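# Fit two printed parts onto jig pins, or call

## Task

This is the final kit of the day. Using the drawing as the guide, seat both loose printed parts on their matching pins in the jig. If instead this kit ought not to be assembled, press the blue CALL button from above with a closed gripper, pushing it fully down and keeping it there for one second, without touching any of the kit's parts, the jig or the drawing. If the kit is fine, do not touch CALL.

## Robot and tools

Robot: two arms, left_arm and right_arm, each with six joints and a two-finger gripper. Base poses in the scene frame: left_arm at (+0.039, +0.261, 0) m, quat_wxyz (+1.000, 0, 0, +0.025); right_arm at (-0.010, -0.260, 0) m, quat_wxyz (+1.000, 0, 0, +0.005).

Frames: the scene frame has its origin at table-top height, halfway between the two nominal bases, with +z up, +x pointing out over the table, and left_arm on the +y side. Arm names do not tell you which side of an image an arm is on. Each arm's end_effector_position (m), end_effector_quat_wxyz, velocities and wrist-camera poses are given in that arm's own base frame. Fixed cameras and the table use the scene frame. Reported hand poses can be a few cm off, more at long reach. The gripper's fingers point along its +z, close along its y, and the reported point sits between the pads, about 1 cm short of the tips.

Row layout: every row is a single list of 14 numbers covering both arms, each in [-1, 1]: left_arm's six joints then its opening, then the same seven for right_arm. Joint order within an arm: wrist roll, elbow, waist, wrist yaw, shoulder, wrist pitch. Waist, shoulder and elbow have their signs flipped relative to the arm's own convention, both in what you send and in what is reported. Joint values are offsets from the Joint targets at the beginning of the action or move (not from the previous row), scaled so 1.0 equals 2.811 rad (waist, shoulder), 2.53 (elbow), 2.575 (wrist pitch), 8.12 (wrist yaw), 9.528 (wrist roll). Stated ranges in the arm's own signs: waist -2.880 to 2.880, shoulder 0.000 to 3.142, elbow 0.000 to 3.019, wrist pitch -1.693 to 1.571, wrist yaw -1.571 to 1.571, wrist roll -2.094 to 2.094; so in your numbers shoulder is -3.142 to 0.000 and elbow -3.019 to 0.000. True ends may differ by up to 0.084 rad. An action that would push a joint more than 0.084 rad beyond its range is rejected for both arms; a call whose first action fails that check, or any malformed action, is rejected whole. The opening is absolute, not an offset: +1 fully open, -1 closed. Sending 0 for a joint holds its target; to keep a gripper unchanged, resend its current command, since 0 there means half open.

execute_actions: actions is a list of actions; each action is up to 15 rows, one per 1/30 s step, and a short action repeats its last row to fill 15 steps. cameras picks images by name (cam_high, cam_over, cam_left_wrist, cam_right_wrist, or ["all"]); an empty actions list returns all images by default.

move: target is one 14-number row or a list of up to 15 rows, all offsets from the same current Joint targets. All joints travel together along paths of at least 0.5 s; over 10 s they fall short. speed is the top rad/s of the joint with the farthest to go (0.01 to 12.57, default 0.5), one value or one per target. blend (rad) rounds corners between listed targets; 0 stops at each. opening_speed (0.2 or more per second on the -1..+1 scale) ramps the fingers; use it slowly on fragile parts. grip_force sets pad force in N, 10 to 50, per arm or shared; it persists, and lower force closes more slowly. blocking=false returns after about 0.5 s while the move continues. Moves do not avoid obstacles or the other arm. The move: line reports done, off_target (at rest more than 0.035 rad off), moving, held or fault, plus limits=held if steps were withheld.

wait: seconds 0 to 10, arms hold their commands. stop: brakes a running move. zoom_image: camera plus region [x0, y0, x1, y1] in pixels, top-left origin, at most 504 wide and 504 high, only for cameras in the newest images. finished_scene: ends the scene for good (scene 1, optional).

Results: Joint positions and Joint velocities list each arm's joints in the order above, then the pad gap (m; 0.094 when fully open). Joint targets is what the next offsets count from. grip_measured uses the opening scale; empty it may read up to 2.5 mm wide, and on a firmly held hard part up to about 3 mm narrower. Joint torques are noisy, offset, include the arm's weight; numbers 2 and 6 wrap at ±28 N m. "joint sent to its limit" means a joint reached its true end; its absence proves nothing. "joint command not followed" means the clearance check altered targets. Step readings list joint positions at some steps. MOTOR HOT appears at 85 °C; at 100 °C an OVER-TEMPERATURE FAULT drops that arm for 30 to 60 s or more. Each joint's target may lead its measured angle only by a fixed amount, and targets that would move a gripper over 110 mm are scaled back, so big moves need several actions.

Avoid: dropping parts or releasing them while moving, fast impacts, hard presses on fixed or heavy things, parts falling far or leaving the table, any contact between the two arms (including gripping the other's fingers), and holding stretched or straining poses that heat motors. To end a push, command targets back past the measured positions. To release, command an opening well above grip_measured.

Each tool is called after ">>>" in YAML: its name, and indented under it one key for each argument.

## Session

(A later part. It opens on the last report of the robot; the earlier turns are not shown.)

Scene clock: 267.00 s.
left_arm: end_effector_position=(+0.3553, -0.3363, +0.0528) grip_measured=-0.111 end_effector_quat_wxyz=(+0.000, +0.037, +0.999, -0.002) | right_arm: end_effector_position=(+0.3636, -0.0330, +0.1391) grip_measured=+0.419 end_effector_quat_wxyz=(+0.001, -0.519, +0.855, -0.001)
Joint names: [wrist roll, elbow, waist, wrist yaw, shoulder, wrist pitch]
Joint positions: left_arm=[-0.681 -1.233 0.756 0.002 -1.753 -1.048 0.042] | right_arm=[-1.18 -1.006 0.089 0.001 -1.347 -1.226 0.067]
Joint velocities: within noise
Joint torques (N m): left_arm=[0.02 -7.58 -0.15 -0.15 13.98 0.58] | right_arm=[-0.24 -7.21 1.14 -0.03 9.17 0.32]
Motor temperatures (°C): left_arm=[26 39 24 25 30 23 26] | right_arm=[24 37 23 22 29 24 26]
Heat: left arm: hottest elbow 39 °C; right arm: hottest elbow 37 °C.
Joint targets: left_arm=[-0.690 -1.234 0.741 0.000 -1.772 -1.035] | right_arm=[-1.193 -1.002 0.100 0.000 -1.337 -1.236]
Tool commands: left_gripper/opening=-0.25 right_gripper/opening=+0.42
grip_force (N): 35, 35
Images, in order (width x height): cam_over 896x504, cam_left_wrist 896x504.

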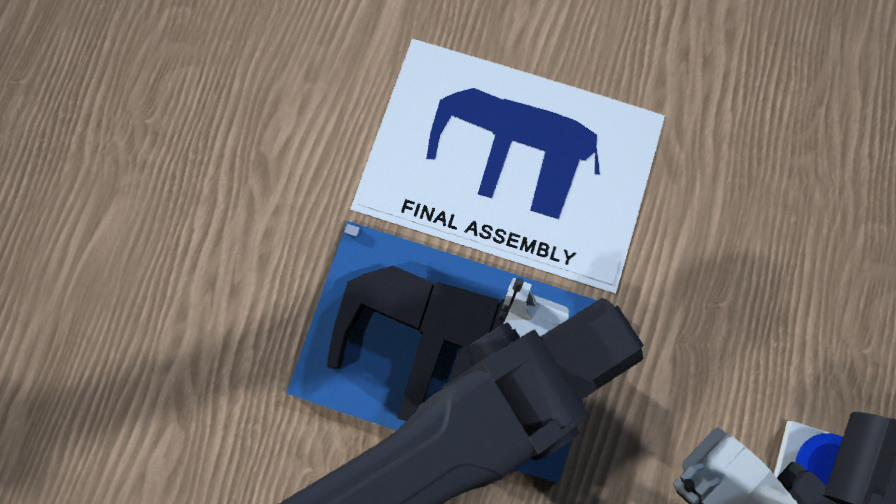

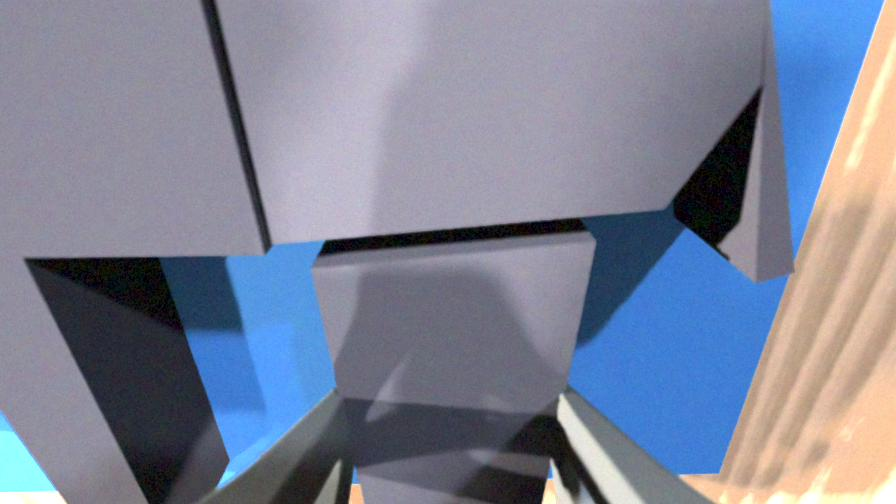

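>>> move:
  target: [0, -0.0255, 0.0114, 0, 0, -0.0117, -0.25, 0, 0, 0, 0, 0, 0, 0.42]
  speed: 0.1
  cameras: ["cam_left_wrist"]

Scene clock: 276.97 s.
left_arm: end_effector_position=(+0.3559, -0.3382, +0.0533) grip_measured=-0.111 end_effector_quat_wxyz=(-0.002, +0.038, +0.999, +0.000) | right_arm: end_effector_position=(+0.3636, -0.0330, +0.1391) grip_measured=+0.419 end_effector_quat_wxyz=(+0.001, -0.519, +0.855, -0.001)
Joint names: [wrist roll, elbow, waist, wrist yaw, shoulder, wrist pitch]
Joint positions: left_arm=[-0.681 -1.244 0.758 0.002 -1.76 -1.059 0.042] | right_arm=[-1.18 -1.006 0.089 0.001 -1.347 -1.226 0.067]
Joint torques (N m): left_arm=[0 -12.26 3.02 -0.18 15.27 -0.31] | right_arm=[-0.24 -7.25 0.97 -0.03 9.17 0.27]
Heat: left arm: hottest elbow 38 °C; right arm: hottest elbow 37 °C.
Joint targets: left_arm=[-0.690 -1.299 0.773 0.000 -1.772 -1.065] | right_arm=[-1.193 -1.002 0.100 0.000 -1.337 -1.236]
grip_force (N): 35, 35
move: off_target (left_arm); left_arm: the elbow is farthest, 0.055 rad from its target
Images, in order (width x height): cam_left_wrist 896x504.

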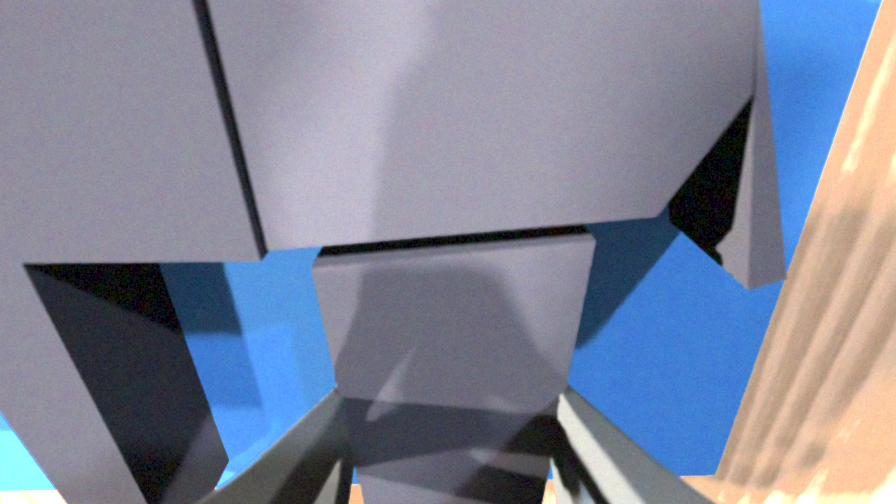

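>>> move:
  target: [0, 0.0233, 0, 0, -0.0045, 0.0078, -0.25, 0, 0, 0, 0, 0, 0, 0.42]
  speed: 0.1

Scene clock: 278.33 s.
left_arm: end_effector_position=(+0.3557, -0.3382, +0.0526) grip_measured=-0.111 end_effector_quat_wxyz=(-0.003, +0.039, +0.999, +0.001) | right_arm: end_effector_position=(+0.3636, -0.0330, +0.1391) grip_measured=+0.419 end_effector_quat_wxyz=(+0.001, -0.519, +0.855, -0.001)
Joint names: [wrist roll, elbow, waist, wrist yaw, shoulder, wrist pitch]
Joint positions: left_arm=[-0.681 -1.244 0.758 0.002 -1.761 -1.059 0.042] | right_arm=[-1.18 -1.006 0.089 0.001 -1.347 -1.226 0.067]
Joint torques (N m): left_arm=[0.01 -7.1 2.49 -0.18 14.15 0.49] | right_arm=[-0.23 -7.28 1.32 -0.03 9.17 0.29]
Heat: left arm: hottest elbow 38 °C; right arm: hottest elbow 37 °C.
Joint targets: left_arm=[-0.690 -1.240 0.774 0.000 -1.784 -1.045] | right_arm=[-1.193 -1.002 0.100 0.000 -1.337 -1.236]
grip_force (N): 35, 35
move: done

>>> move:
  target:
    - [0.0045, 0, 0, 0, -0.004, 0, -0.25, 0, 0, 0, 0, 0, 0, 0.42]
    - [-0.0035, 0, 0, 0, -0.004, 0, -0.25, 0, 0, 0, 0, 0, 0, 0.42]
    - [0.001, 0, 0, 0, -0.004, 0, -0.25, 0, 0, 0, 0, 0, 0, 0.42]
  speed: 0.15
  blend: 0.005

Scene clock: 281.40 s.
left_arm: end_effector_position=(+0.3556, -0.3382, +0.0522) grip_measured=-0.111 end_effector_quat_wxyz=(-0.003, +0.035, +0.999, +0.001) | right_arm: end_effector_position=(+0.3636, -0.0330, +0.1391) grip_measured=+0.419 end_effector_quat_wxyz=(+0.001, -0.519, +0.855, -0.001)
Joint names: [wrist roll, elbow, waist, wrist yaw, shoulder, wrist pitch]
Joint positions: left_arm=[-0.689 -1.244 0.758 0.002 -1.762 -1.059 0.042] | right_arm=[-1.18 -1.006 0.089 0.001 -1.347 -1.226 0.067]
Joint torques (N m): left_arm=[0.16 -7.24 3.14 -0.19 13.04 0.47] | right_arm=[-0.23 -7.27 0.97 -0.03 9.05 0.28]
Heat: left arm: hottest elbow 38 °C; right arm: hottest elbow 37 °C.
Joint targets: left_arm=[-0.680 -1.240 0.773 0.000 -1.795 -1.045] | right_arm=[-1.193 -1.002 0.100 0.000 -1.337 -1.236]
grip_force (N): 35, 35
move: done

>>> move:
  target:
    - [0, -0.0233, 0, 0, 0.0196, -0.0078, -0.25, 0, 0, 0, 0, 0, 0, 0.42]
    - [-0.0053, -0.0542, 0.0146, 0, 0.0758, -0.099, -0.25, 0, 0, 0, 0, 0, 0, 0.42]
  speed: 0.4
  blend: 0.01
  cameras: ["cam_left_wrist"]

>>> zoom_image:
  camera: "cam_left_wrist"
  region: [200, 0, 704, 284]

Scene clock: 287.20 s.
left_arm: end_effector_position=(+0.3250, -0.3369, +0.1548) grip_measured=-0.111 end_effector_quat_wxyz=(+0.000, +0.040, +0.999, -0.001) | right_arm: end_effector_position=(+0.3636, -0.0330, +0.1391) grip_measured=+0.419 end_effector_quat_wxyz=(+0.001, -0.519, +0.855, -0.001)
Joint names: [wrist roll, elbow, waist, wrist yaw, shoulder, wrist pitch]
Joint positions: left_arm=[-0.721 -1.322 0.802 0.002 -1.599 -1.293 0.042] | right_arm=[-1.18 -1.006 0.089 0.001 -1.347 -1.226 0.067]
Joint torques (N m): left_arm=[0.04 -13.22 2.96 -0.2 16.03 -0.12] | right_arm=[-0.23 -7.25 1.08 -0.02 9.29 0.28]
Heat: left arm: hottest elbow 37 °C; right arm: hottest elbow 37 °C.
Joint targets: left_arm=[-0.731 -1.377 0.815 0.000 -1.582 -1.300] | right_arm=[-1.193 -1.002 0.100 0.000 -1.337 -1.236]
grip_force (N): 35, 35
move: off_target (left_arm); left_arm: the elbow is farthest, 0.055 rad from its target
Images, in order (width x height): cam_left_wrist 896x504.

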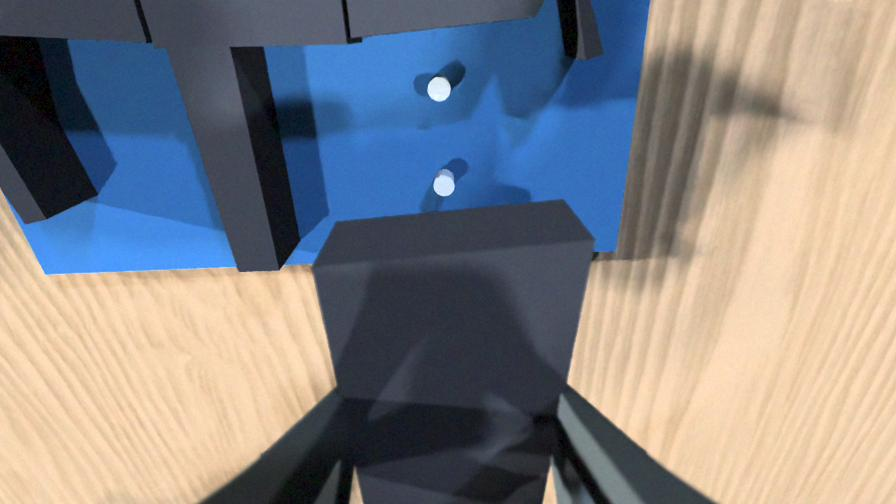

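Scaled by 1.000.

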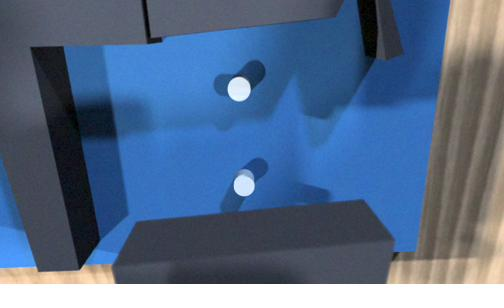

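>>> zoom_image:
  camera: "cam_left_wrist"
  region: [320, 0, 600, 140]

>>> zoom_image:
  camera: "cam_left_wrist"
  region: [380, 130, 520, 210]

>>> zoom_image:
  camera: "cam_left_wrist"
  region: [0, 0, 330, 284]

Scaled by 1.800 from the camera's 896x504 image, which has a finer 1280x720 frame.

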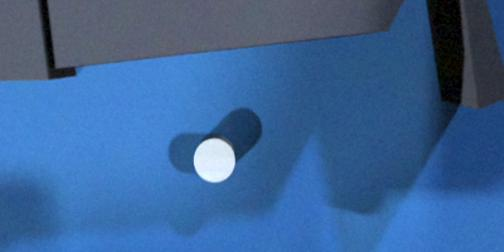

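Scaled by 3.600 from the camera's 896x504 image, which has a finer 1280x720 frame.

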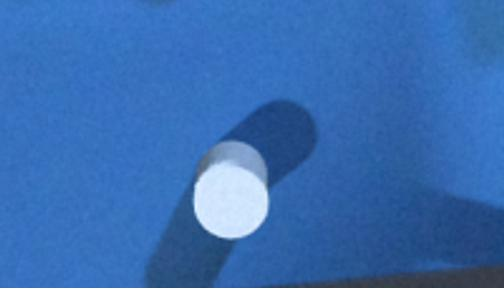

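Scaled by 1.527 from the camera's 896x504 image, which has a finer 1280x720 frame.

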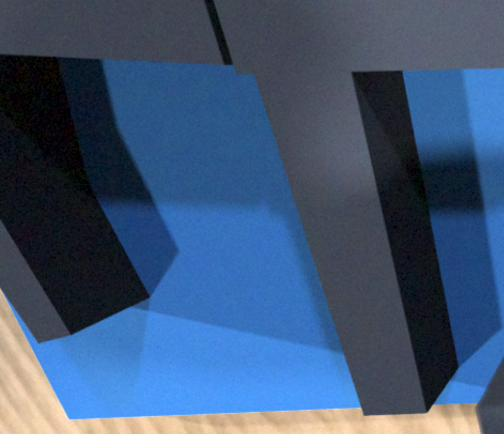

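>>> zoom_image:
  camera: "cam_left_wrist"
  region: [296, 190, 616, 410]

Scaled by 1.575 from the camera's 896x504 image, which has a finer 1280x720 frame.

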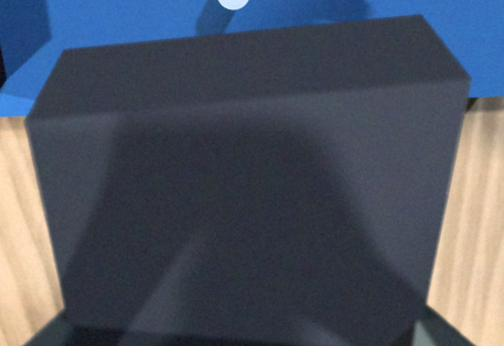

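>>> move:
  target:
    - [0, 0.0217, 0, 0, 0, 0, -0.25, 0, 0, 0, 0, 0, 0, 0.42]
    - [0.00325, 0.0518, -0.0267, 0, -0.0619, 0.0928, -0.25, 0, 0, 0, 0, 0, 0, 0.42]
  speed: 0.4
  blend: 0.02
  cameras: ["cam_left_wrist"]

Scene clock: 302.43 s.
left_arm: end_effector_position=(+0.3548, -0.3326, +0.0536) grip_measured=-0.111 end_effector_quat_wxyz=(-0.008, +0.021, +1.000, +0.005) | right_arm: end_effector_position=(+0.3636, -0.0330, +0.1391) grip_measured=+0.419 end_effector_quat_wxyz=(+0.001, -0.519, +0.855, -0.001)
Joint names: [wrist roll, elbow, waist, wrist yaw, shoulder, wrist pitch]
Joint positions: left_arm=[-0.709 -1.241 0.751 0.002 -1.757 -1.073 0.042] | right_arm=[-1.18 -1.006 0.089 0.001 -1.347 -1.226 0.067]
Joint torques (N m): left_arm=[0.2 -7.95 0.5 -0.2 15.85 0.46] | right_arm=[-0.25 -7.24 1.32 -0.02 9.35 0.27]
Heat: left arm: hottest elbow 40 °C; right arm: hottest elbow 37 °C.
Joint targets: left_arm=[-0.700 -1.246 0.740 0.000 -1.756 -1.061] | right_arm=[-1.193 -1.002 0.100 0.000 -1.337 -1.236]
grip_force (N): 35, 35
move: done
Images, in order (width x height): cam_left_wrist 896x504.

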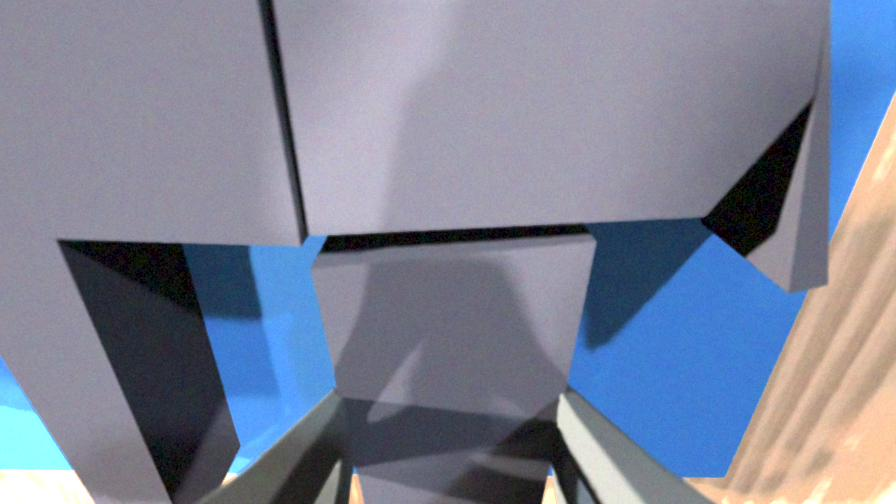

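>>> move:
  target: [0, 0, 0.0107, 0, 0, 0.0060, -0.25, 0, 0, 0, 0, 0, 0, 0.42]
  speed: 0.1
  cameras: ["cam_left_wrist"]

Scene clock: 304.43 s.
left_arm: end_effector_position=(+0.3572, -0.3360, +0.0535) grip_measured=-0.111 end_effector_quat_wxyz=(-0.001, +0.022, +1.000, +0.000) | right_arm: end_effector_position=(+0.3636, -0.0330, +0.1391) grip_measured=+0.419 end_effector_quat_wxyz=(+0.001, -0.519, +0.855, -0.001)
Joint names: [wrist roll, elbow, waist, wrist yaw, shoulder, wrist pitch]
Joint positions: left_arm=[-0.709 -1.241 0.753 0.002 -1.757 -1.056 0.042] | right_arm=[-1.18 -1.006 0.089 0.001 -1.347 -1.226 0.067]
Joint torques (N m): left_arm=[0.16 -7.94 2.96 -0.17 15.91 0.29] | right_arm=[-0.24 -7.28 1.08 -0.02 9.23 0.31]
Heat: left arm: hottest elbow 39 °C; right arm: hottest elbow 37 °C.
Joint targets: left_arm=[-0.700 -1.246 0.769 0.000 -1.756 -1.046] | right_arm=[-1.193 -1.002 0.100 0.000 -1.337 -1.236]
grip_force (N): 35, 35
move: done
Images, in order (width x height): cam_left_wrist 896x504.

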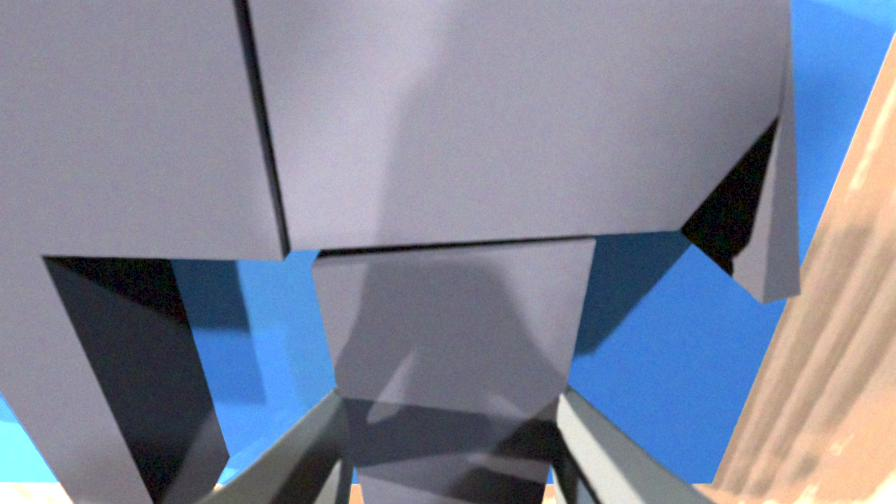

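>>> move:
  target:
    - [0, 0.002, 0, 0, -0.0110, 0, -0.25, 0, 0, 0, 0, 0, 0, 0.42]
    - [0, 0.002, 0.0015, 0, -0.0110, -0.012, -0.25, 0, 0, 0, 0, 0, 0, 0.42]
  speed: [0.1, 0.04]
  blend: 0.01

Scene clock: 306.80 s.
left_arm: end_effector_position=(+0.3552, -0.3355, +0.0527) grip_measured=-0.111 end_effector_quat_wxyz=(-0.004, +0.023, +1.000, +0.003) | right_arm: end_effector_position=(+0.3636, -0.0330, +0.1391) grip_measured=+0.419 end_effector_quat_wxyz=(+0.001, -0.519, +0.855, -0.001)
Joint names: [wrist roll, elbow, waist, wrist yaw, shoulder, wrist pitch]
Joint positions: left_arm=[-0.709 -1.241 0.755 0.002 -1.759 -1.063 0.042] | right_arm=[-1.18 -1.006 0.089 0.001 -1.347 -1.226 0.067]
Joint torques (N m): left_arm=[0.17 -7.43 3.25 -0.16 13.57 -0.42] | right_arm=[-0.23 -7.21 1.2 -0.02 9.29 0.32]
Heat: left arm: hottest elbow 39 °C; right arm: hottest elbow 37 °C.
Joint targets: left_arm=[-0.700 -1.241 0.774 0.000 -1.787 -1.077] | right_arm=[-1.193 -1.002 0.100 0.000 -1.337 -1.236]
grip_force (N): 35, 35
move: done

>>> move:
  target:
    - [0, 0, 0.0025, 0, -0.0018, 0, -0.25, 0, 0, 0, 0, 0, 0, 0.42]
    - [0, 0, 0.0025, 0, -0.0018, 0.0144, -0.25, 0, 0, 0, 0, 0, 0, 0.42]
  speed: [0.1, 0.04]
  blend: 0.003

Scene clock: 308.57 s.
left_arm: end_effector_position=(+0.3548, -0.3369, +0.0525) grip_measured=-0.111 end_effector_quat_wxyz=(-0.002, +0.025, +1.000, +0.003) | right_arm: end_effector_position=(+0.3636, -0.0330, +0.1391) grip_measured=+0.419 end_effector_quat_wxyz=(+0.001, -0.519, +0.855, -0.001)
Joint names: [wrist roll, elbow, waist, wrist yaw, shoulder, wrist pitch]
Joint positions: left_arm=[-0.709 -1.241 0.759 -0.001 -1.759 -1.06 0.042] | right_arm=[-1.18 -1.006 0.089 0.001 -1.347 -1.226 0.067]
Joint torques (N m): left_arm=[0.17 -7.5 3.31 -0.02 12.86 0.91] | right_arm=[-0.25 -7.25 1.26 -0.03 9.23 0.29]
Heat: left arm: hottest elbow 39 °C; right arm: hottest elbow 37 °C.
Joint targets: left_arm=[-0.700 -1.241 0.781 0.000 -1.792 -1.040] | right_arm=[-1.193 -1.002 0.100 0.000 -1.337 -1.236]
grip_force (N): 35, 35
move: done

>>> move:
  target:
    - [-0.0040, 0, 0, 0, -0.0036, 0, -0.25, 0, 0, 0, 0, 0, 0, 0.42]
    - [0.003, 0, 0, 0, -0.0036, 0, -0.25, 0, 0, 0, 0, 0, 0, 0.42]
  speed: [0.1, 0.1]
  blend: 0.003
  cameras: ["cam_left_wrist"]

Scene clock: 310.97 s.
left_arm: end_effector_position=(+0.3550, -0.3377, +0.0521) grip_measured=-0.111 end_effector_quat_wxyz=(-0.002, +0.038, +0.999, +0.002) | right_arm: end_effector_position=(+0.3636, -0.0330, +0.1391) grip_measured=+0.419 end_effector_quat_wxyz=(+0.001, -0.519, +0.855, -0.001)
Joint names: [wrist roll, elbow, waist, wrist yaw, shoulder, wrist pitch]
Joint positions: left_arm=[-0.684 -1.241 0.76 -0.001 -1.76 -1.057 0.042] | right_arm=[-1.18 -1.006 0.089 0.001 -1.347 -1.226 0.067]
Joint torques (N m): left_arm=[0.22 -7.39 3.25 -0.02 12.45 0.77] | right_arm=[-0.25 -7.24 1.14 -0.04 9.17 0.28]
Heat: left arm: hottest elbow 38 °C; right arm: hottest elbow 37 °C.
Joint targets: left_arm=[-0.671 -1.241 0.781 0.000 -1.803 -1.039] | right_arm=[-1.193 -1.002 0.100 0.000 -1.337 -1.236]
grip_force (N): 35, 35
move: off_target (left_arm); left_arm: the shoulder is farthest, 0.042 rad from its target
Images, in order (width x height): cam_left_wrist 896x504.

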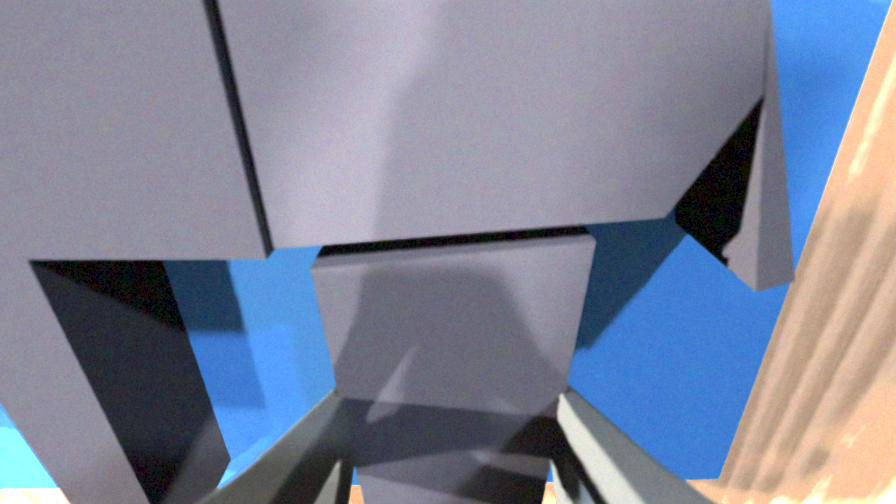

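>>> execute_actions:
  actions: []
  cameras: ["cam_high", "cam_right_wrist"]

Scene clock: 313.20 s.
left_arm: end_effector_position=(+0.3550, -0.3377, +0.0521) grip_measured=-0.111 end_effector_quat_wxyz=(-0.002, +0.038, +0.999, +0.002) | right_arm: end_effector_position=(+0.3636, -0.0330, +0.1391) grip_measured=+0.419 end_effector_quat_wxyz=(+0.001, -0.519, +0.855, -0.001)
Joint names: [wrist roll, elbow, waist, wrist yaw, shoulder, wrist pitch]
Joint positions: left_arm=[-0.684 -1.241 0.76 -0.001 -1.76 -1.057 0.042] | right_arm=[-1.18 -1.006 0.089 0.001 -1.347 -1.226 0.067]
Joint velocities: within noise
Joint torques (N m): left_arm=[0.2 -7.46 3.19 -0.05 12.4 0.73] | right_arm=[-0.23 -7.25 1.03 -0.03 9.17 0.27]
Motor temperatures (°C): left_arm=[26 38 24 25 30 23 26] | right_arm=[24 37 23 22 29 24 26]
Heat: left arm: hottest elbow 38 °C; right arm: hottest elbow 37 °C.
Joint targets: left_arm=[-0.671 -1.241 0.781 0.000 -1.803 -1.040] | right_arm=[-1.193 -1.002 0.100 0.000 -1.337 -1.236]
Tool commands: left_gripper/opening=-0.25 right_gripper/opening=+0.42
grip_force (N): 35, 35
Images, in order (width x height): cam_high 896x504, cam_right_wrist 896x504.

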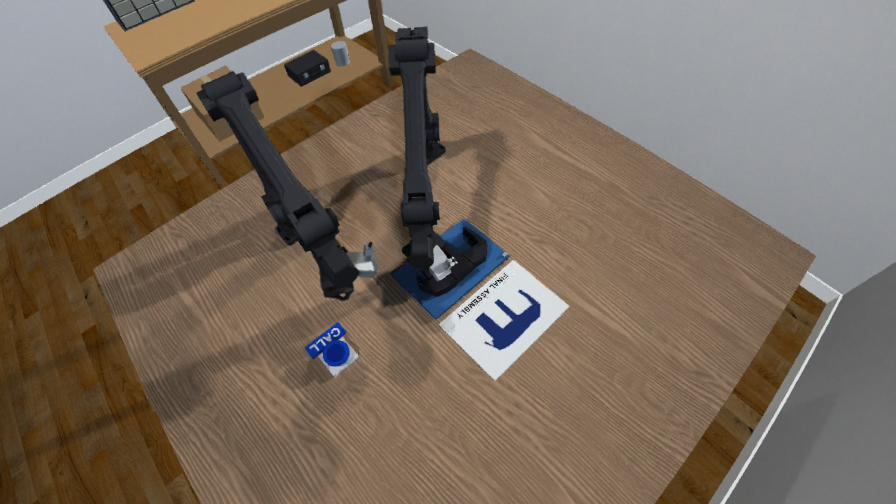

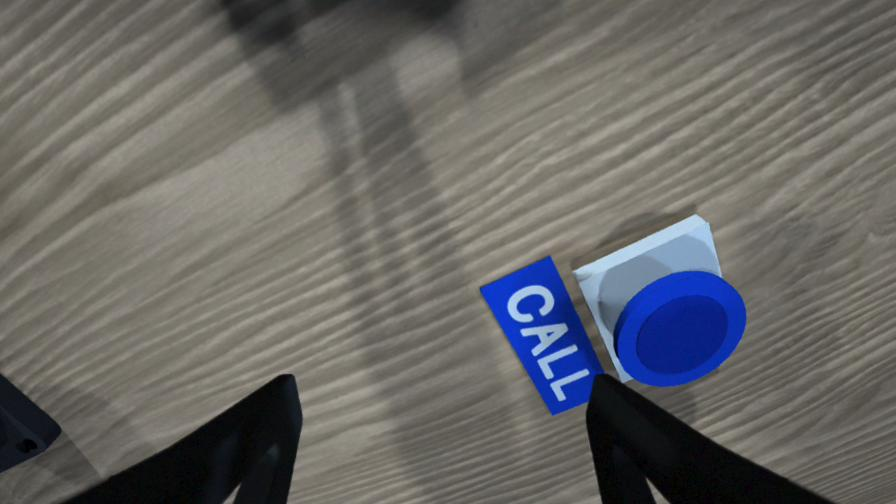

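>>> move:
  target:
    - [0, -0.0233, 0, 0, 0.0225, -0.0098, -0.25, 0, 0, 0, 0, 0, 0, 0.42]
    - [-0.002, -0.0542, 0.0121, 0, 0.0786, -0.1010, -0.25, 0, 0, 0, 0, 0, 0, 0.42]
    - [-0.002, 0.213, -0.1427, 0, 0.2252, 0.787, -0.25, 0, 0, 0, 0, 0, 0, 0.42]
  speed: [0.4, 0.5, 1.2]
  blend: 0.03
  cameras: ["cam_high", "cam_over"]

Scene clock: 319.83 s.
left_arm: end_effector_position=(+0.4629, -0.1923, +0.4392) grip_measured=-0.112 end_effector_quat_wxyz=(+0.732, -0.076, +0.517, -0.437) | right_arm: end_effector_position=(+0.3636, -0.0330, +0.1391) grip_measured=+0.419 end_effector_quat_wxyz=(+0.001, -0.519, +0.855, -0.001)
Joint names: [wrist roll, elbow, waist, wrist yaw, shoulder, wrist pitch]
Joint positions: left_arm=[-0.683 -0.696 0.393 -0.001 -1.189 0.964 0.042] | right_arm=[-1.18 -1.006 0.089 0.001 -1.347 -1.226 0.067]
Joint torques (N m): left_arm=[0.04 -9.31 0.21 0 9.93 1.94] | right_arm=[-0.24 -7.24 1.2 -0.03 9.17 0.34]
Heat: left arm: hottest elbow 38 °C; right arm: hottest elbow 37 °C.
Joint targets: left_arm=[-0.691 -0.702 0.380 0.000 -1.169 0.987] | right_arm=[-1.193 -1.002 0.100 0.000 -1.337 -1.236]
grip_force (N): 35, 35
move: done
Images, in order (width x height): cam_high 896x504, cam_over 896x504.

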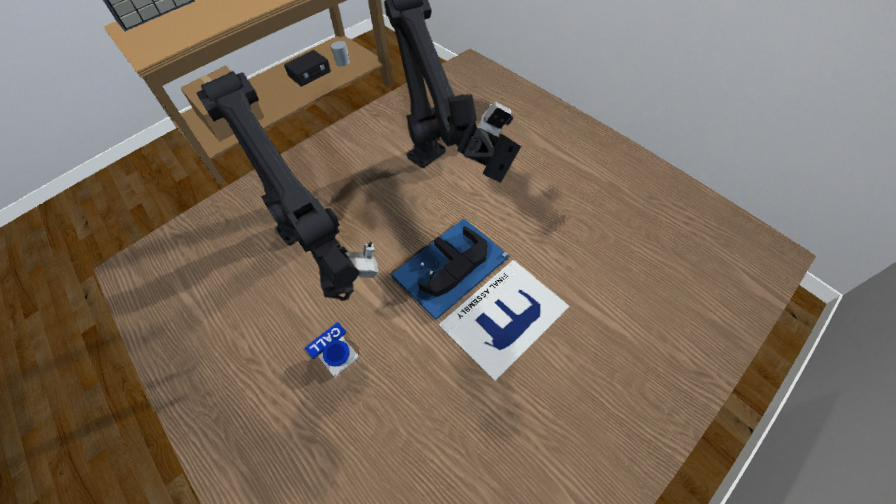

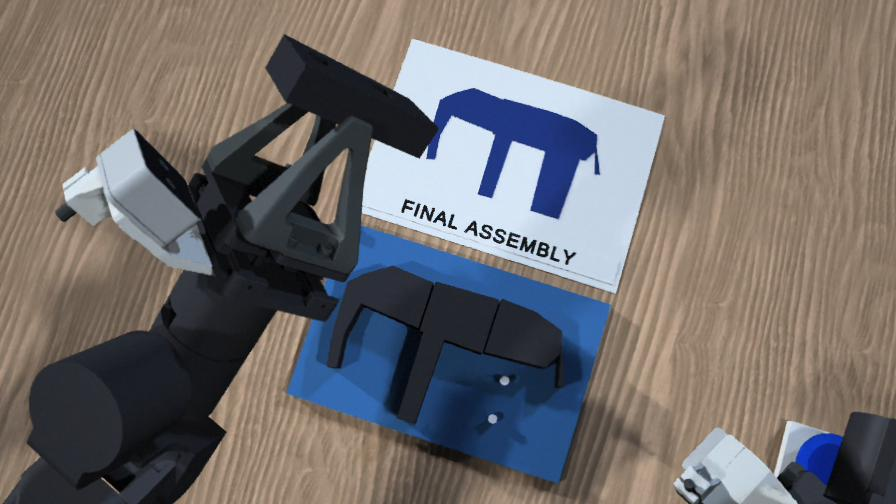

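>>> zoom_image:
  camera: "cam_high"
  region: [460, 115, 544, 195]

>>> zoom_image:
  camera: "cam_over"
  region: [250, 20, 450, 170]

>>> zoom_image:
  camera: "cam_over"
  region: [390, 270, 630, 450]

Scaled by 6.000 from the camera's 896x504 image, which has a finer 1280x720 frame.

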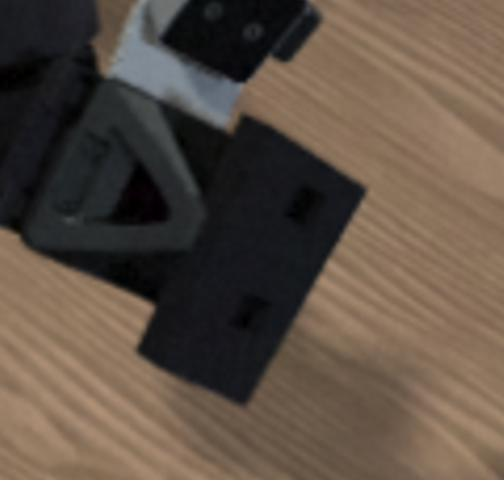

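Scaled by 2.520 from the camera's 896x504 image, which has a finer 1280x720 frame.

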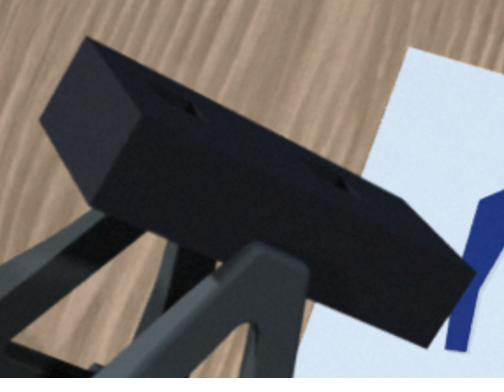

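Scaled by 2.100 from the camera's 896x504 image, which has a finer 1280x720 frame.

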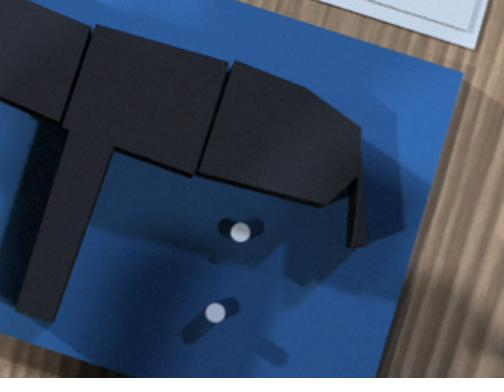

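>>> move:
  target: [0, -0.0901, 0.0957, 0, -0.0644, 0.2186, -0.25, 0, 0, 0, 0, 0, 0, 0.42]
  speed: 0.7
  cameras: ["cam_over"]

Scene clock: 327.30 s.
left_arm: end_effector_position=(+0.3731, -0.2764, +0.5554) grip_measured=-0.112 end_effector_quat_wxyz=(+0.764, -0.007, +0.254, -0.593) | right_arm: end_effector_position=(+0.3636, -0.0330, +0.1391) grip_measured=+0.419 end_effector_quat_wxyz=(+0.001, -0.519, +0.855, -0.001)
Joint names: [wrist roll, elbow, waist, wrist yaw, shoulder, wrist pitch]
Joint positions: left_arm=[-0.683 -0.867 0.637 -0.001 -1.344 1.535 0.042] | right_arm=[-1.18 -1.006 0.089 0.001 -1.347 -1.226 0.067]
Joint torques (N m): left_arm=[0.07 -13.49 2.67 0 9.47 0.96] | right_arm=[-0.25 -7.25 1.26 -0.03 9.17 0.31]
Heat: left arm: hottest elbow 38 °C; right arm: hottest elbow 37 °C.
Joint targets: left_arm=[-0.691 -0.930 0.649 0.000 -1.350 1.550] | right_arm=[-1.193 -1.002 0.100 0.000 -1.337 -1.236]
grip_force (N): 35, 35
move: off_target (left_arm); left_arm: the elbow is farthest, 0.063 rad from its target
Images, in order (width x height): cam_over 896x504.

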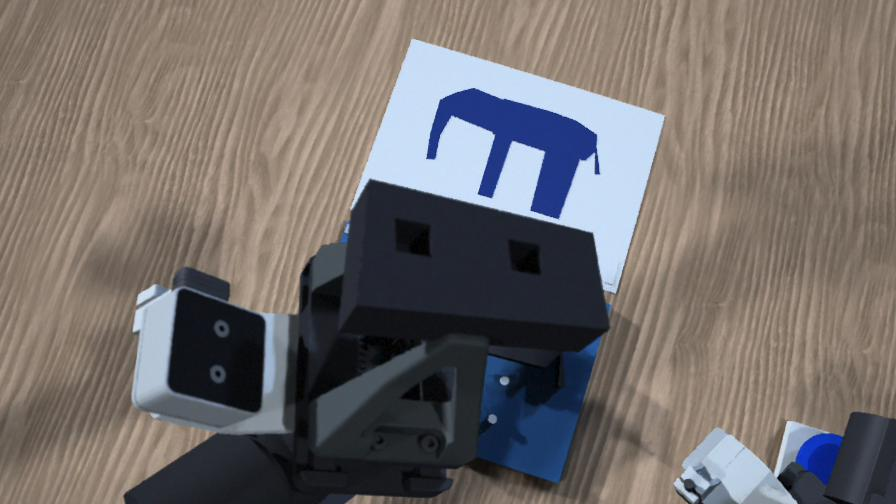

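Beautiful view. Zooming.

>>> zoom_image:
  camera: "cam_over"
  region: [330, 160, 630, 360]

>>> zoom_image:
  camera: "cam_over"
  region: [340, 170, 480, 350]

>>> zoom_image:
  camera: "cam_over"
  region: [480, 200, 620, 360]

Scaled by 1.680 from the camera's 896x504 image, which has a finer 1280x720 frame.

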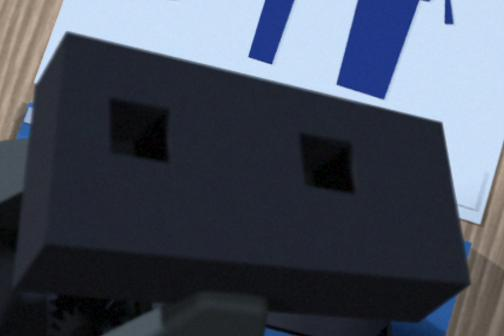

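Scaled by 2.800 from the camera's 896x504 image, which has a finer 1280x720 frame.

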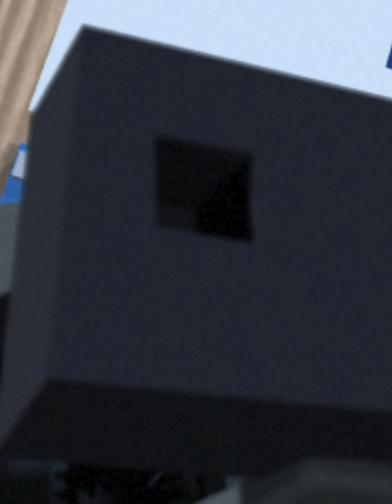

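Scaled by 3.150 from the camera's 896x504 image, which has a finer 1280x720 frame.

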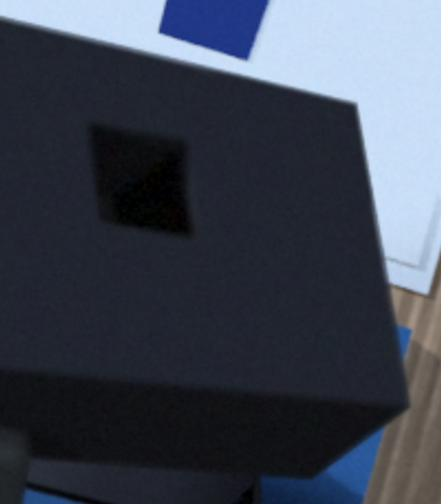

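>>> move:
  target: [-0.0021, -0.1621, 0.0537, 0, -0.0783, -0.998, -0.25, 0, 0, 0, 0, 0, 0, 0.42]
  speed: 1.2

Scene clock: 344.27 s.
left_arm: end_effector_position=(+0.3660, -0.3669, +0.1600) grip_measured=-0.112 end_effector_quat_wxyz=(+0.097, +0.042, +0.990, -0.089) | right_arm: end_effector_position=(+0.3636, -0.0330, +0.1391) grip_measured=+0.419 end_effector_quat_wxyz=(+0.001, -0.519, +0.855, -0.001)
Joint names: [wrist roll, elbow, waist, wrist yaw, shoulder, wrist pitch]
Joint positions: left_arm=[-0.702 -1.273 0.786 -0.001 -1.565 -1.014 0.042] | right_arm=[-1.18 -1.006 0.089 0.001 -1.347 -1.226 0.067]
Joint torques (N m): left_arm=[0 -14.69 2.78 -0.02 14.04 0.35] | right_arm=[-0.24 -7.28 1.2 -0.02 9.17 0.28]
Heat: left arm: hottest elbow 39 °C; right arm: hottest elbow 37 °C.
Joint targets: left_arm=[-0.710 -1.340 0.799 0.000 -1.571 -1.020] | right_arm=[-1.193 -1.002 0.100 0.000 -1.337 -1.236]
grip_force (N): 35, 35
move: off_target (left_arm); left_arm: the elbow is farthest, 0.067 rad from its target

>>> move:
  target:
    - [0, -0.004, -0.01245, 0, -0.0210, -0.0854, -0.25, 0, 0, 0, 0, 0, 0, 0.42]
    - [0.0008, 0.0332, -0.01636, 0, -0.0619, -0.0155, -0.25, 0, 0, 0, 0, 0, 0, 0.42]
  speed: [0.4, 0.3]
  blend: 0.02
  cameras: ["cam_left_wrist"]

Scene clock: 347.43 s.
left_arm: end_effector_position=(+0.3533, -0.3415, +0.0612) grip_measured=-0.112 end_effector_quat_wxyz=(+0.002, +0.032, +0.999, -0.001) | right_arm: end_effector_position=(+0.3636, -0.0330, +0.1391) grip_measured=+0.419 end_effector_quat_wxyz=(+0.001, -0.519, +0.855, -0.001)
Joint names: [wrist roll, elbow, waist, wrist yaw, shoulder, wrist pitch]
Joint positions: left_arm=[-0.703 -1.249 0.768 -0.001 -1.746 -1.07 0.042] | right_arm=[-1.18 -1.006 0.089 0.001 -1.347 -1.226 0.067]
Joint torques (N m): left_arm=[0.12 -8.05 0.09 -0.08 15.91 0.5] | right_arm=[-0.25 -7.19 1.08 -0.03 9.29 0.25]
Heat: left arm: hottest elbow 40 °C; right arm: hottest elbow 37 °C.
Joint targets: left_arm=[-0.703 -1.256 0.753 0.000 -1.745 -1.060] | right_arm=[-1.193 -1.002 0.100 0.000 -1.337 -1.236]
grip_force (N): 35, 35
move: done
Images, in order (width x height): cam_left_wrist 896x504.

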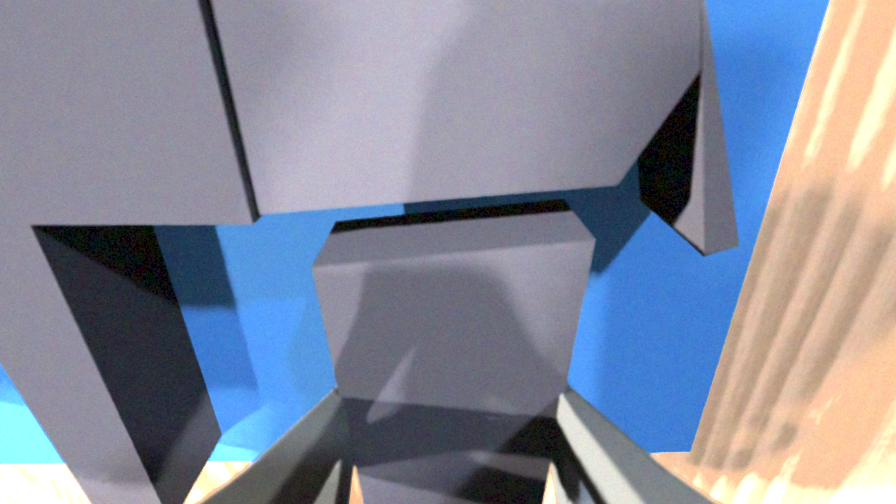

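>>> move:
  target:
    - [-0.0018, 0, -0.0018, 0, 0, 0, -0.25, 0, 0, 0, 0, 0, 0, 0.42]
    - [-0.0018, 0.0063, -0.0018, 0, -0.0107, 0.0107, -0.25, 0, 0, 0, 0, 0, 0, 0.42]
  speed: [0.1, 0.06]
  blend: 0.002

Scene clock: 349.37 s.
left_arm: end_effector_position=(+0.3554, -0.3399, +0.0459) grip_measured=-0.112 end_effector_quat_wxyz=(-0.001, +0.026, +1.000, +0.001) | right_arm: end_effector_position=(+0.3636, -0.0330, +0.1391) grip_measured=+0.419 end_effector_quat_wxyz=(+0.001, -0.519, +0.855, -0.001)
Joint names: [wrist roll, elbow, waist, wrist yaw, shoulder, wrist pitch]
Joint positions: left_arm=[-0.711 -1.238 0.763 -0.001 -1.771 -1.041 0.042] | right_arm=[-1.18 -1.006 0.089 0.001 -1.347 -1.226 0.067]
Joint torques (N m): left_arm=[-0.02 -7.69 0.44 -0.06 15.44 0.39] | right_arm=[-0.23 -7.31 1.14 -0.01 9.29 0.25]
Heat: left arm: hottest elbow 40 °C; right arm: hottest elbow 37 °C.
Joint targets: left_arm=[-0.720 -1.240 0.749 0.000 -1.775 -1.032] | right_arm=[-1.193 -1.002 0.100 0.000 -1.337 -1.236]
grip_force (N): 35, 35
move: done

>>> move:
  target: [0, 0.0028, 0, 0, -0.0043, 0.0058, -0.25, 0, 0, 0, 0, 0, 0, 0.42]
  speed: 0.06
  cameras: ["cam_left_wrist"]

Scene clock: 350.53 s.
left_arm: end_effector_position=(+0.3558, -0.3403, +0.0424) grip_measured=-0.112 end_effector_quat_wxyz=(+0.000, +0.026, +1.000, +0.000) | right_arm: end_effector_position=(+0.3636, -0.0330, +0.1391) grip_measured=+0.419 end_effector_quat_wxyz=(+0.001, -0.519, +0.855, -0.001)
Joint names: [wrist roll, elbow, waist, wrist yaw, shoulder, wrist pitch]
Joint positions: left_arm=[-0.711 -1.233 0.763 -0.001 -1.775 -1.029 0.042] | right_arm=[-1.18 -1.006 0.089 0.001 -1.347 -1.226 0.067]
Joint torques (N m): left_arm=[0.01 -7.36 0.03 -0.04 15.38 0.44] | right_arm=[-0.24 -7.25 1.14 -0.02 9.17 0.24]
Heat: left arm: hottest elbow 40 °C; right arm: hottest elbow 37 °C.
Joint targets: left_arm=[-0.720 -1.233 0.749 0.000 -1.787 -1.017] | right_arm=[-1.193 -1.002 0.100 0.000 -1.337 -1.236]
grip_force (N): 35, 35
move: done
Images, in order (width x height): cam_left_wrist 896x504.

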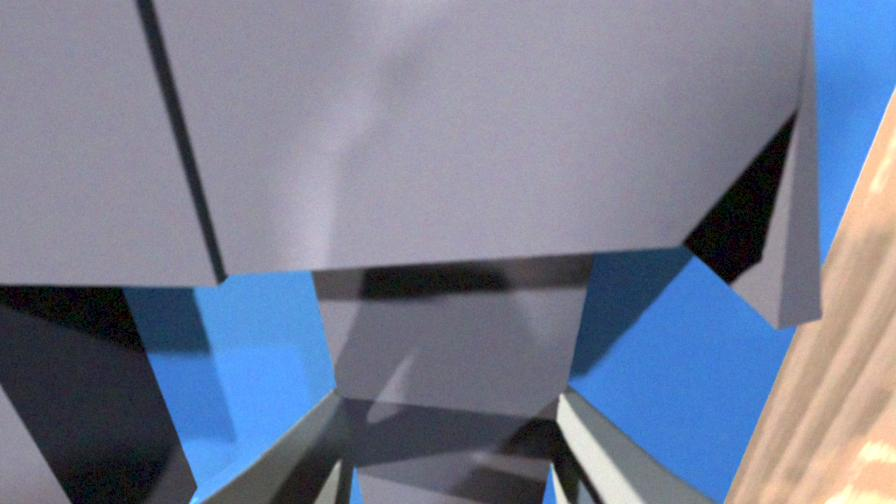

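>>> move:
  target: [0, 0.0020, 0, 0, -0.0028, 0.0040, -0.25, 0, 0, 0, 0, 0, 0, 0.42]
  speed: 0.06

Scene clock: 351.70 s.
left_arm: end_effector_position=(+0.3560, -0.3405, +0.0420) grip_measured=-0.112 end_effector_quat_wxyz=(+0.001, +0.026, +1.000, +0.000) | right_arm: end_effector_position=(+0.3636, -0.0330, +0.1391) grip_measured=+0.419 end_effector_quat_wxyz=(+0.001, -0.519, +0.855, -0.001)
Joint names: [wrist roll, elbow, waist, wrist yaw, shoulder, wrist pitch]
Joint positions: left_arm=[-0.711 -1.232 0.763 -0.001 -1.775 -1.025 0.042] | right_arm=[-1.18 -1.006 0.089 0.001 -1.347 -1.226 0.067]
Joint torques (N m): left_arm=[0.01 -7.04 0.32 -0.05 14.27 0.66] | right_arm=[-0.24 -7.2 0.97 -0.03 9.05 0.31]
Heat: left arm: hottest elbow 40 °C; right arm: hottest elbow 37 °C.
Joint targets: left_arm=[-0.720 -1.228 0.749 0.000 -1.795 -1.007] | right_arm=[-1.193 -1.002 0.100 0.000 -1.337 -1.236]
grip_force (N): 35, 35
move: done

>>> move:
  target:
    - [0.0009, -0.0016, 0.0050, 0, 0.0071, -0.0070, -0.25, 0, 0, 0, 0, 0, 0, 0.42]
    - [0.0009, -0.0016, 0.0050, 0, 0.0071, -0.0070, 0.15, 0, 0, 0, 0, 0, 0, 0.42]
  speed: 0.1
  opening_speed: 0.8
  cameras: ["cam_left_wrist"]

Scene clock: 353.93 s.
left_arm: end_effector_position=(+0.3558, -0.3403, +0.0418) grip_measured=+0.148 end_effector_quat_wxyz=(+0.001, +0.026, +1.000, +0.000) | right_arm: end_effector_position=(+0.3636, -0.0330, +0.1391) grip_measured=+0.419 end_effector_quat_wxyz=(+0.001, -0.519, +0.855, -0.001)
Joint names: [wrist roll, elbow, waist, wrist yaw, shoulder, wrist pitch]
Joint positions: left_arm=[-0.711 -1.231 0.763 -0.001 -1.775 -1.025 0.054] | right_arm=[-1.18 -1.006 0.089 0.001 -1.347 -1.226 0.067]
Joint torques (N m): left_arm=[0.1 -7.34 1.38 -0.05 16.26 -0.05] | right_arm=[-0.25 -7.24 1.26 -0.03 9.17 0.25]
Heat: left arm: hottest elbow 39 °C; right arm: hottest elbow 37 °C.
Joint targets: left_arm=[-0.711 -1.232 0.763 0.000 -1.775 -1.025] | right_arm=[-1.193 -1.002 0.100 0.000 -1.337 -1.236]
grip_force (N): 35, 35
move: done
Images, in order (width x height): cam_left_wrist 896x504.

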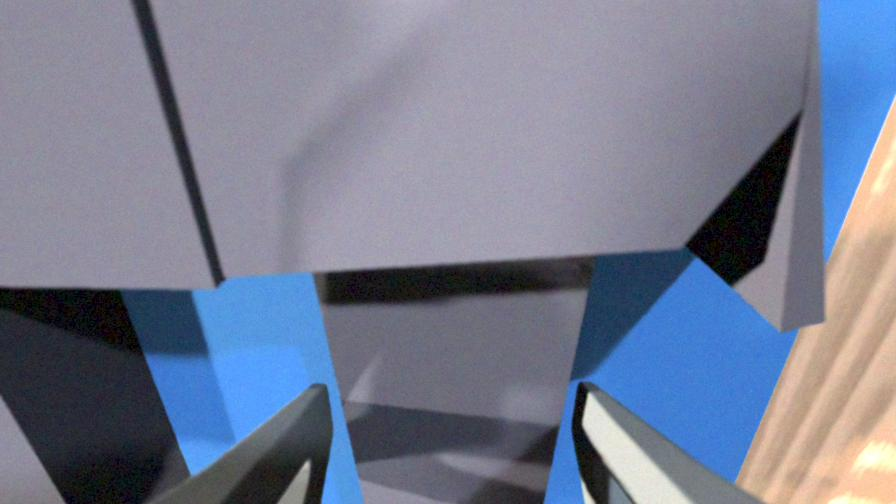

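>>> move:
  target:
    - [0, -0.0209, 0, 0, 0.0028, -0.0039, 0.15, 0, 0, 0, 0, 0, 0, 0.42]
    - [0, -0.0652, 0, 0, 0.0377, -0.0812, 0.15, 0, 0, 0, 0, 0, 0, 0.42]
    - [0, -0.1059, -0.2359, 0, 0.1334, -0.1068, 0.15, 0, 0, 0, 0, 0, 0, 0.42]
  speed: [0.15, 0.25, 0.7]
  blend: 0.015
  cameras: ["cam_over", "cam_left_wrist"]

>>> zoom_image:
  camera: "cam_over"
  region: [390, 270, 630, 450]

Scene clock: 358.03 s.
left_arm: end_effector_position=(+0.4835, -0.0495, +0.2904) grip_measured=+0.149 end_effector_quat_wxyz=(+0.141, -0.297, +0.943, -0.060) | right_arm: end_effector_position=(+0.3636, -0.0330, +0.1391) grip_measured=+0.419 end_effector_quat_wxyz=(+0.001, -0.519, +0.855, -0.001)
Joint names: [wrist roll, elbow, waist, wrist yaw, shoulder, wrist pitch]
Joint positions: left_arm=[-0.711 -1.443 0.102 -0.001 -1.412 -1.293 0.054] | right_arm=[-1.18 -1.006 0.089 0.001 -1.347 -1.226 0.067]
Joint torques (N m): left_arm=[0.1 -14.23 1.79 -0.08 12.98 0.21] | right_arm=[-0.24 -7.27 0.97 -0.03 9.35 0.32]
Heat: left arm: hottest elbow 39 °C; right arm: hottest elbow 37 °C.
Joint targets: left_arm=[-0.711 -1.500 0.100 0.000 -1.400 -1.300] | right_arm=[-1.193 -1.002 0.100 0.000 -1.337 -1.236]
grip_force (N): 35, 35
move: off_target (left_arm); left_arm: the elbow is farthest, 0.057 rad from its target
Images, in order (width x height): cam_over 896x504, cam_left_wrist 896x504.

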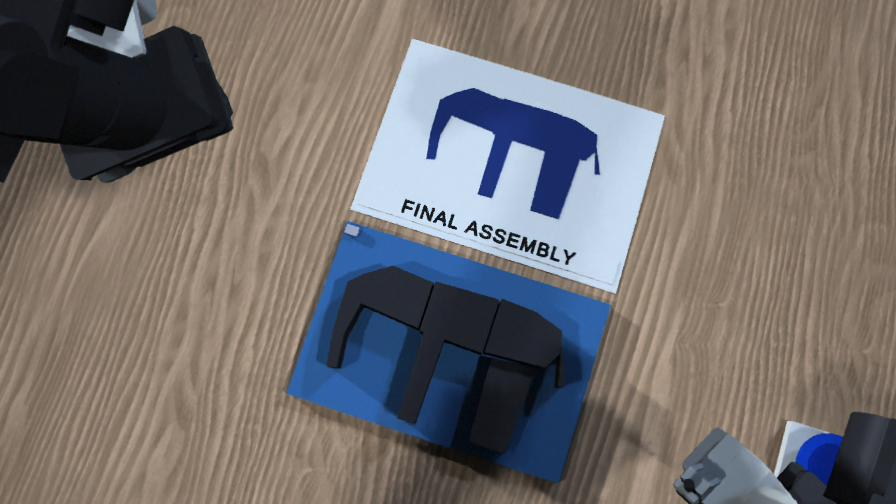

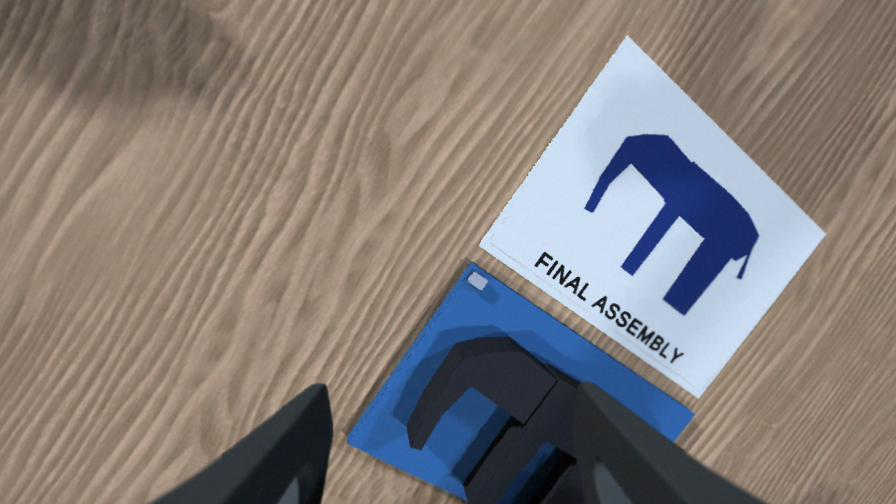

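Scaled by 2.100 from the camera's 896x504 image, which has a finer 1280x720 frame.

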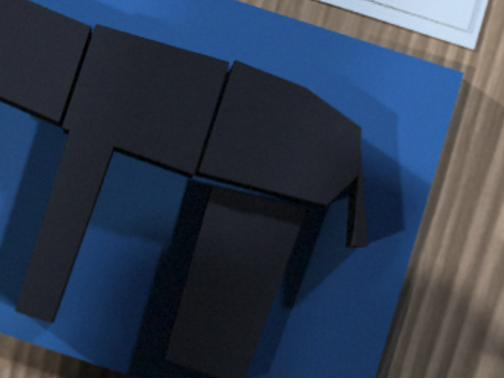

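>>> zoom_image:
  camera: "cam_over"
  region: [455, 335, 575, 465]

Scaled by 3.877 from the camera's 896x504 image, which has a finer 1280x720 frame.

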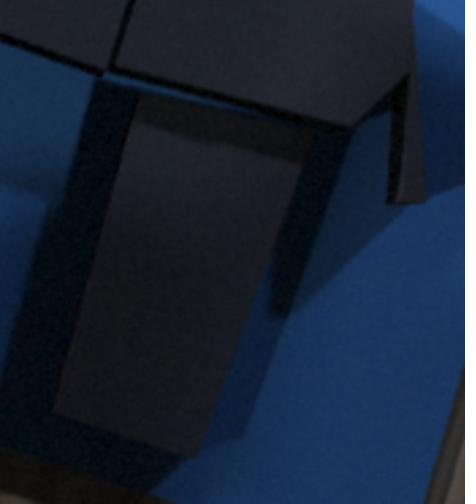

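>>> finished_scene:

The scene is finished: the task was done.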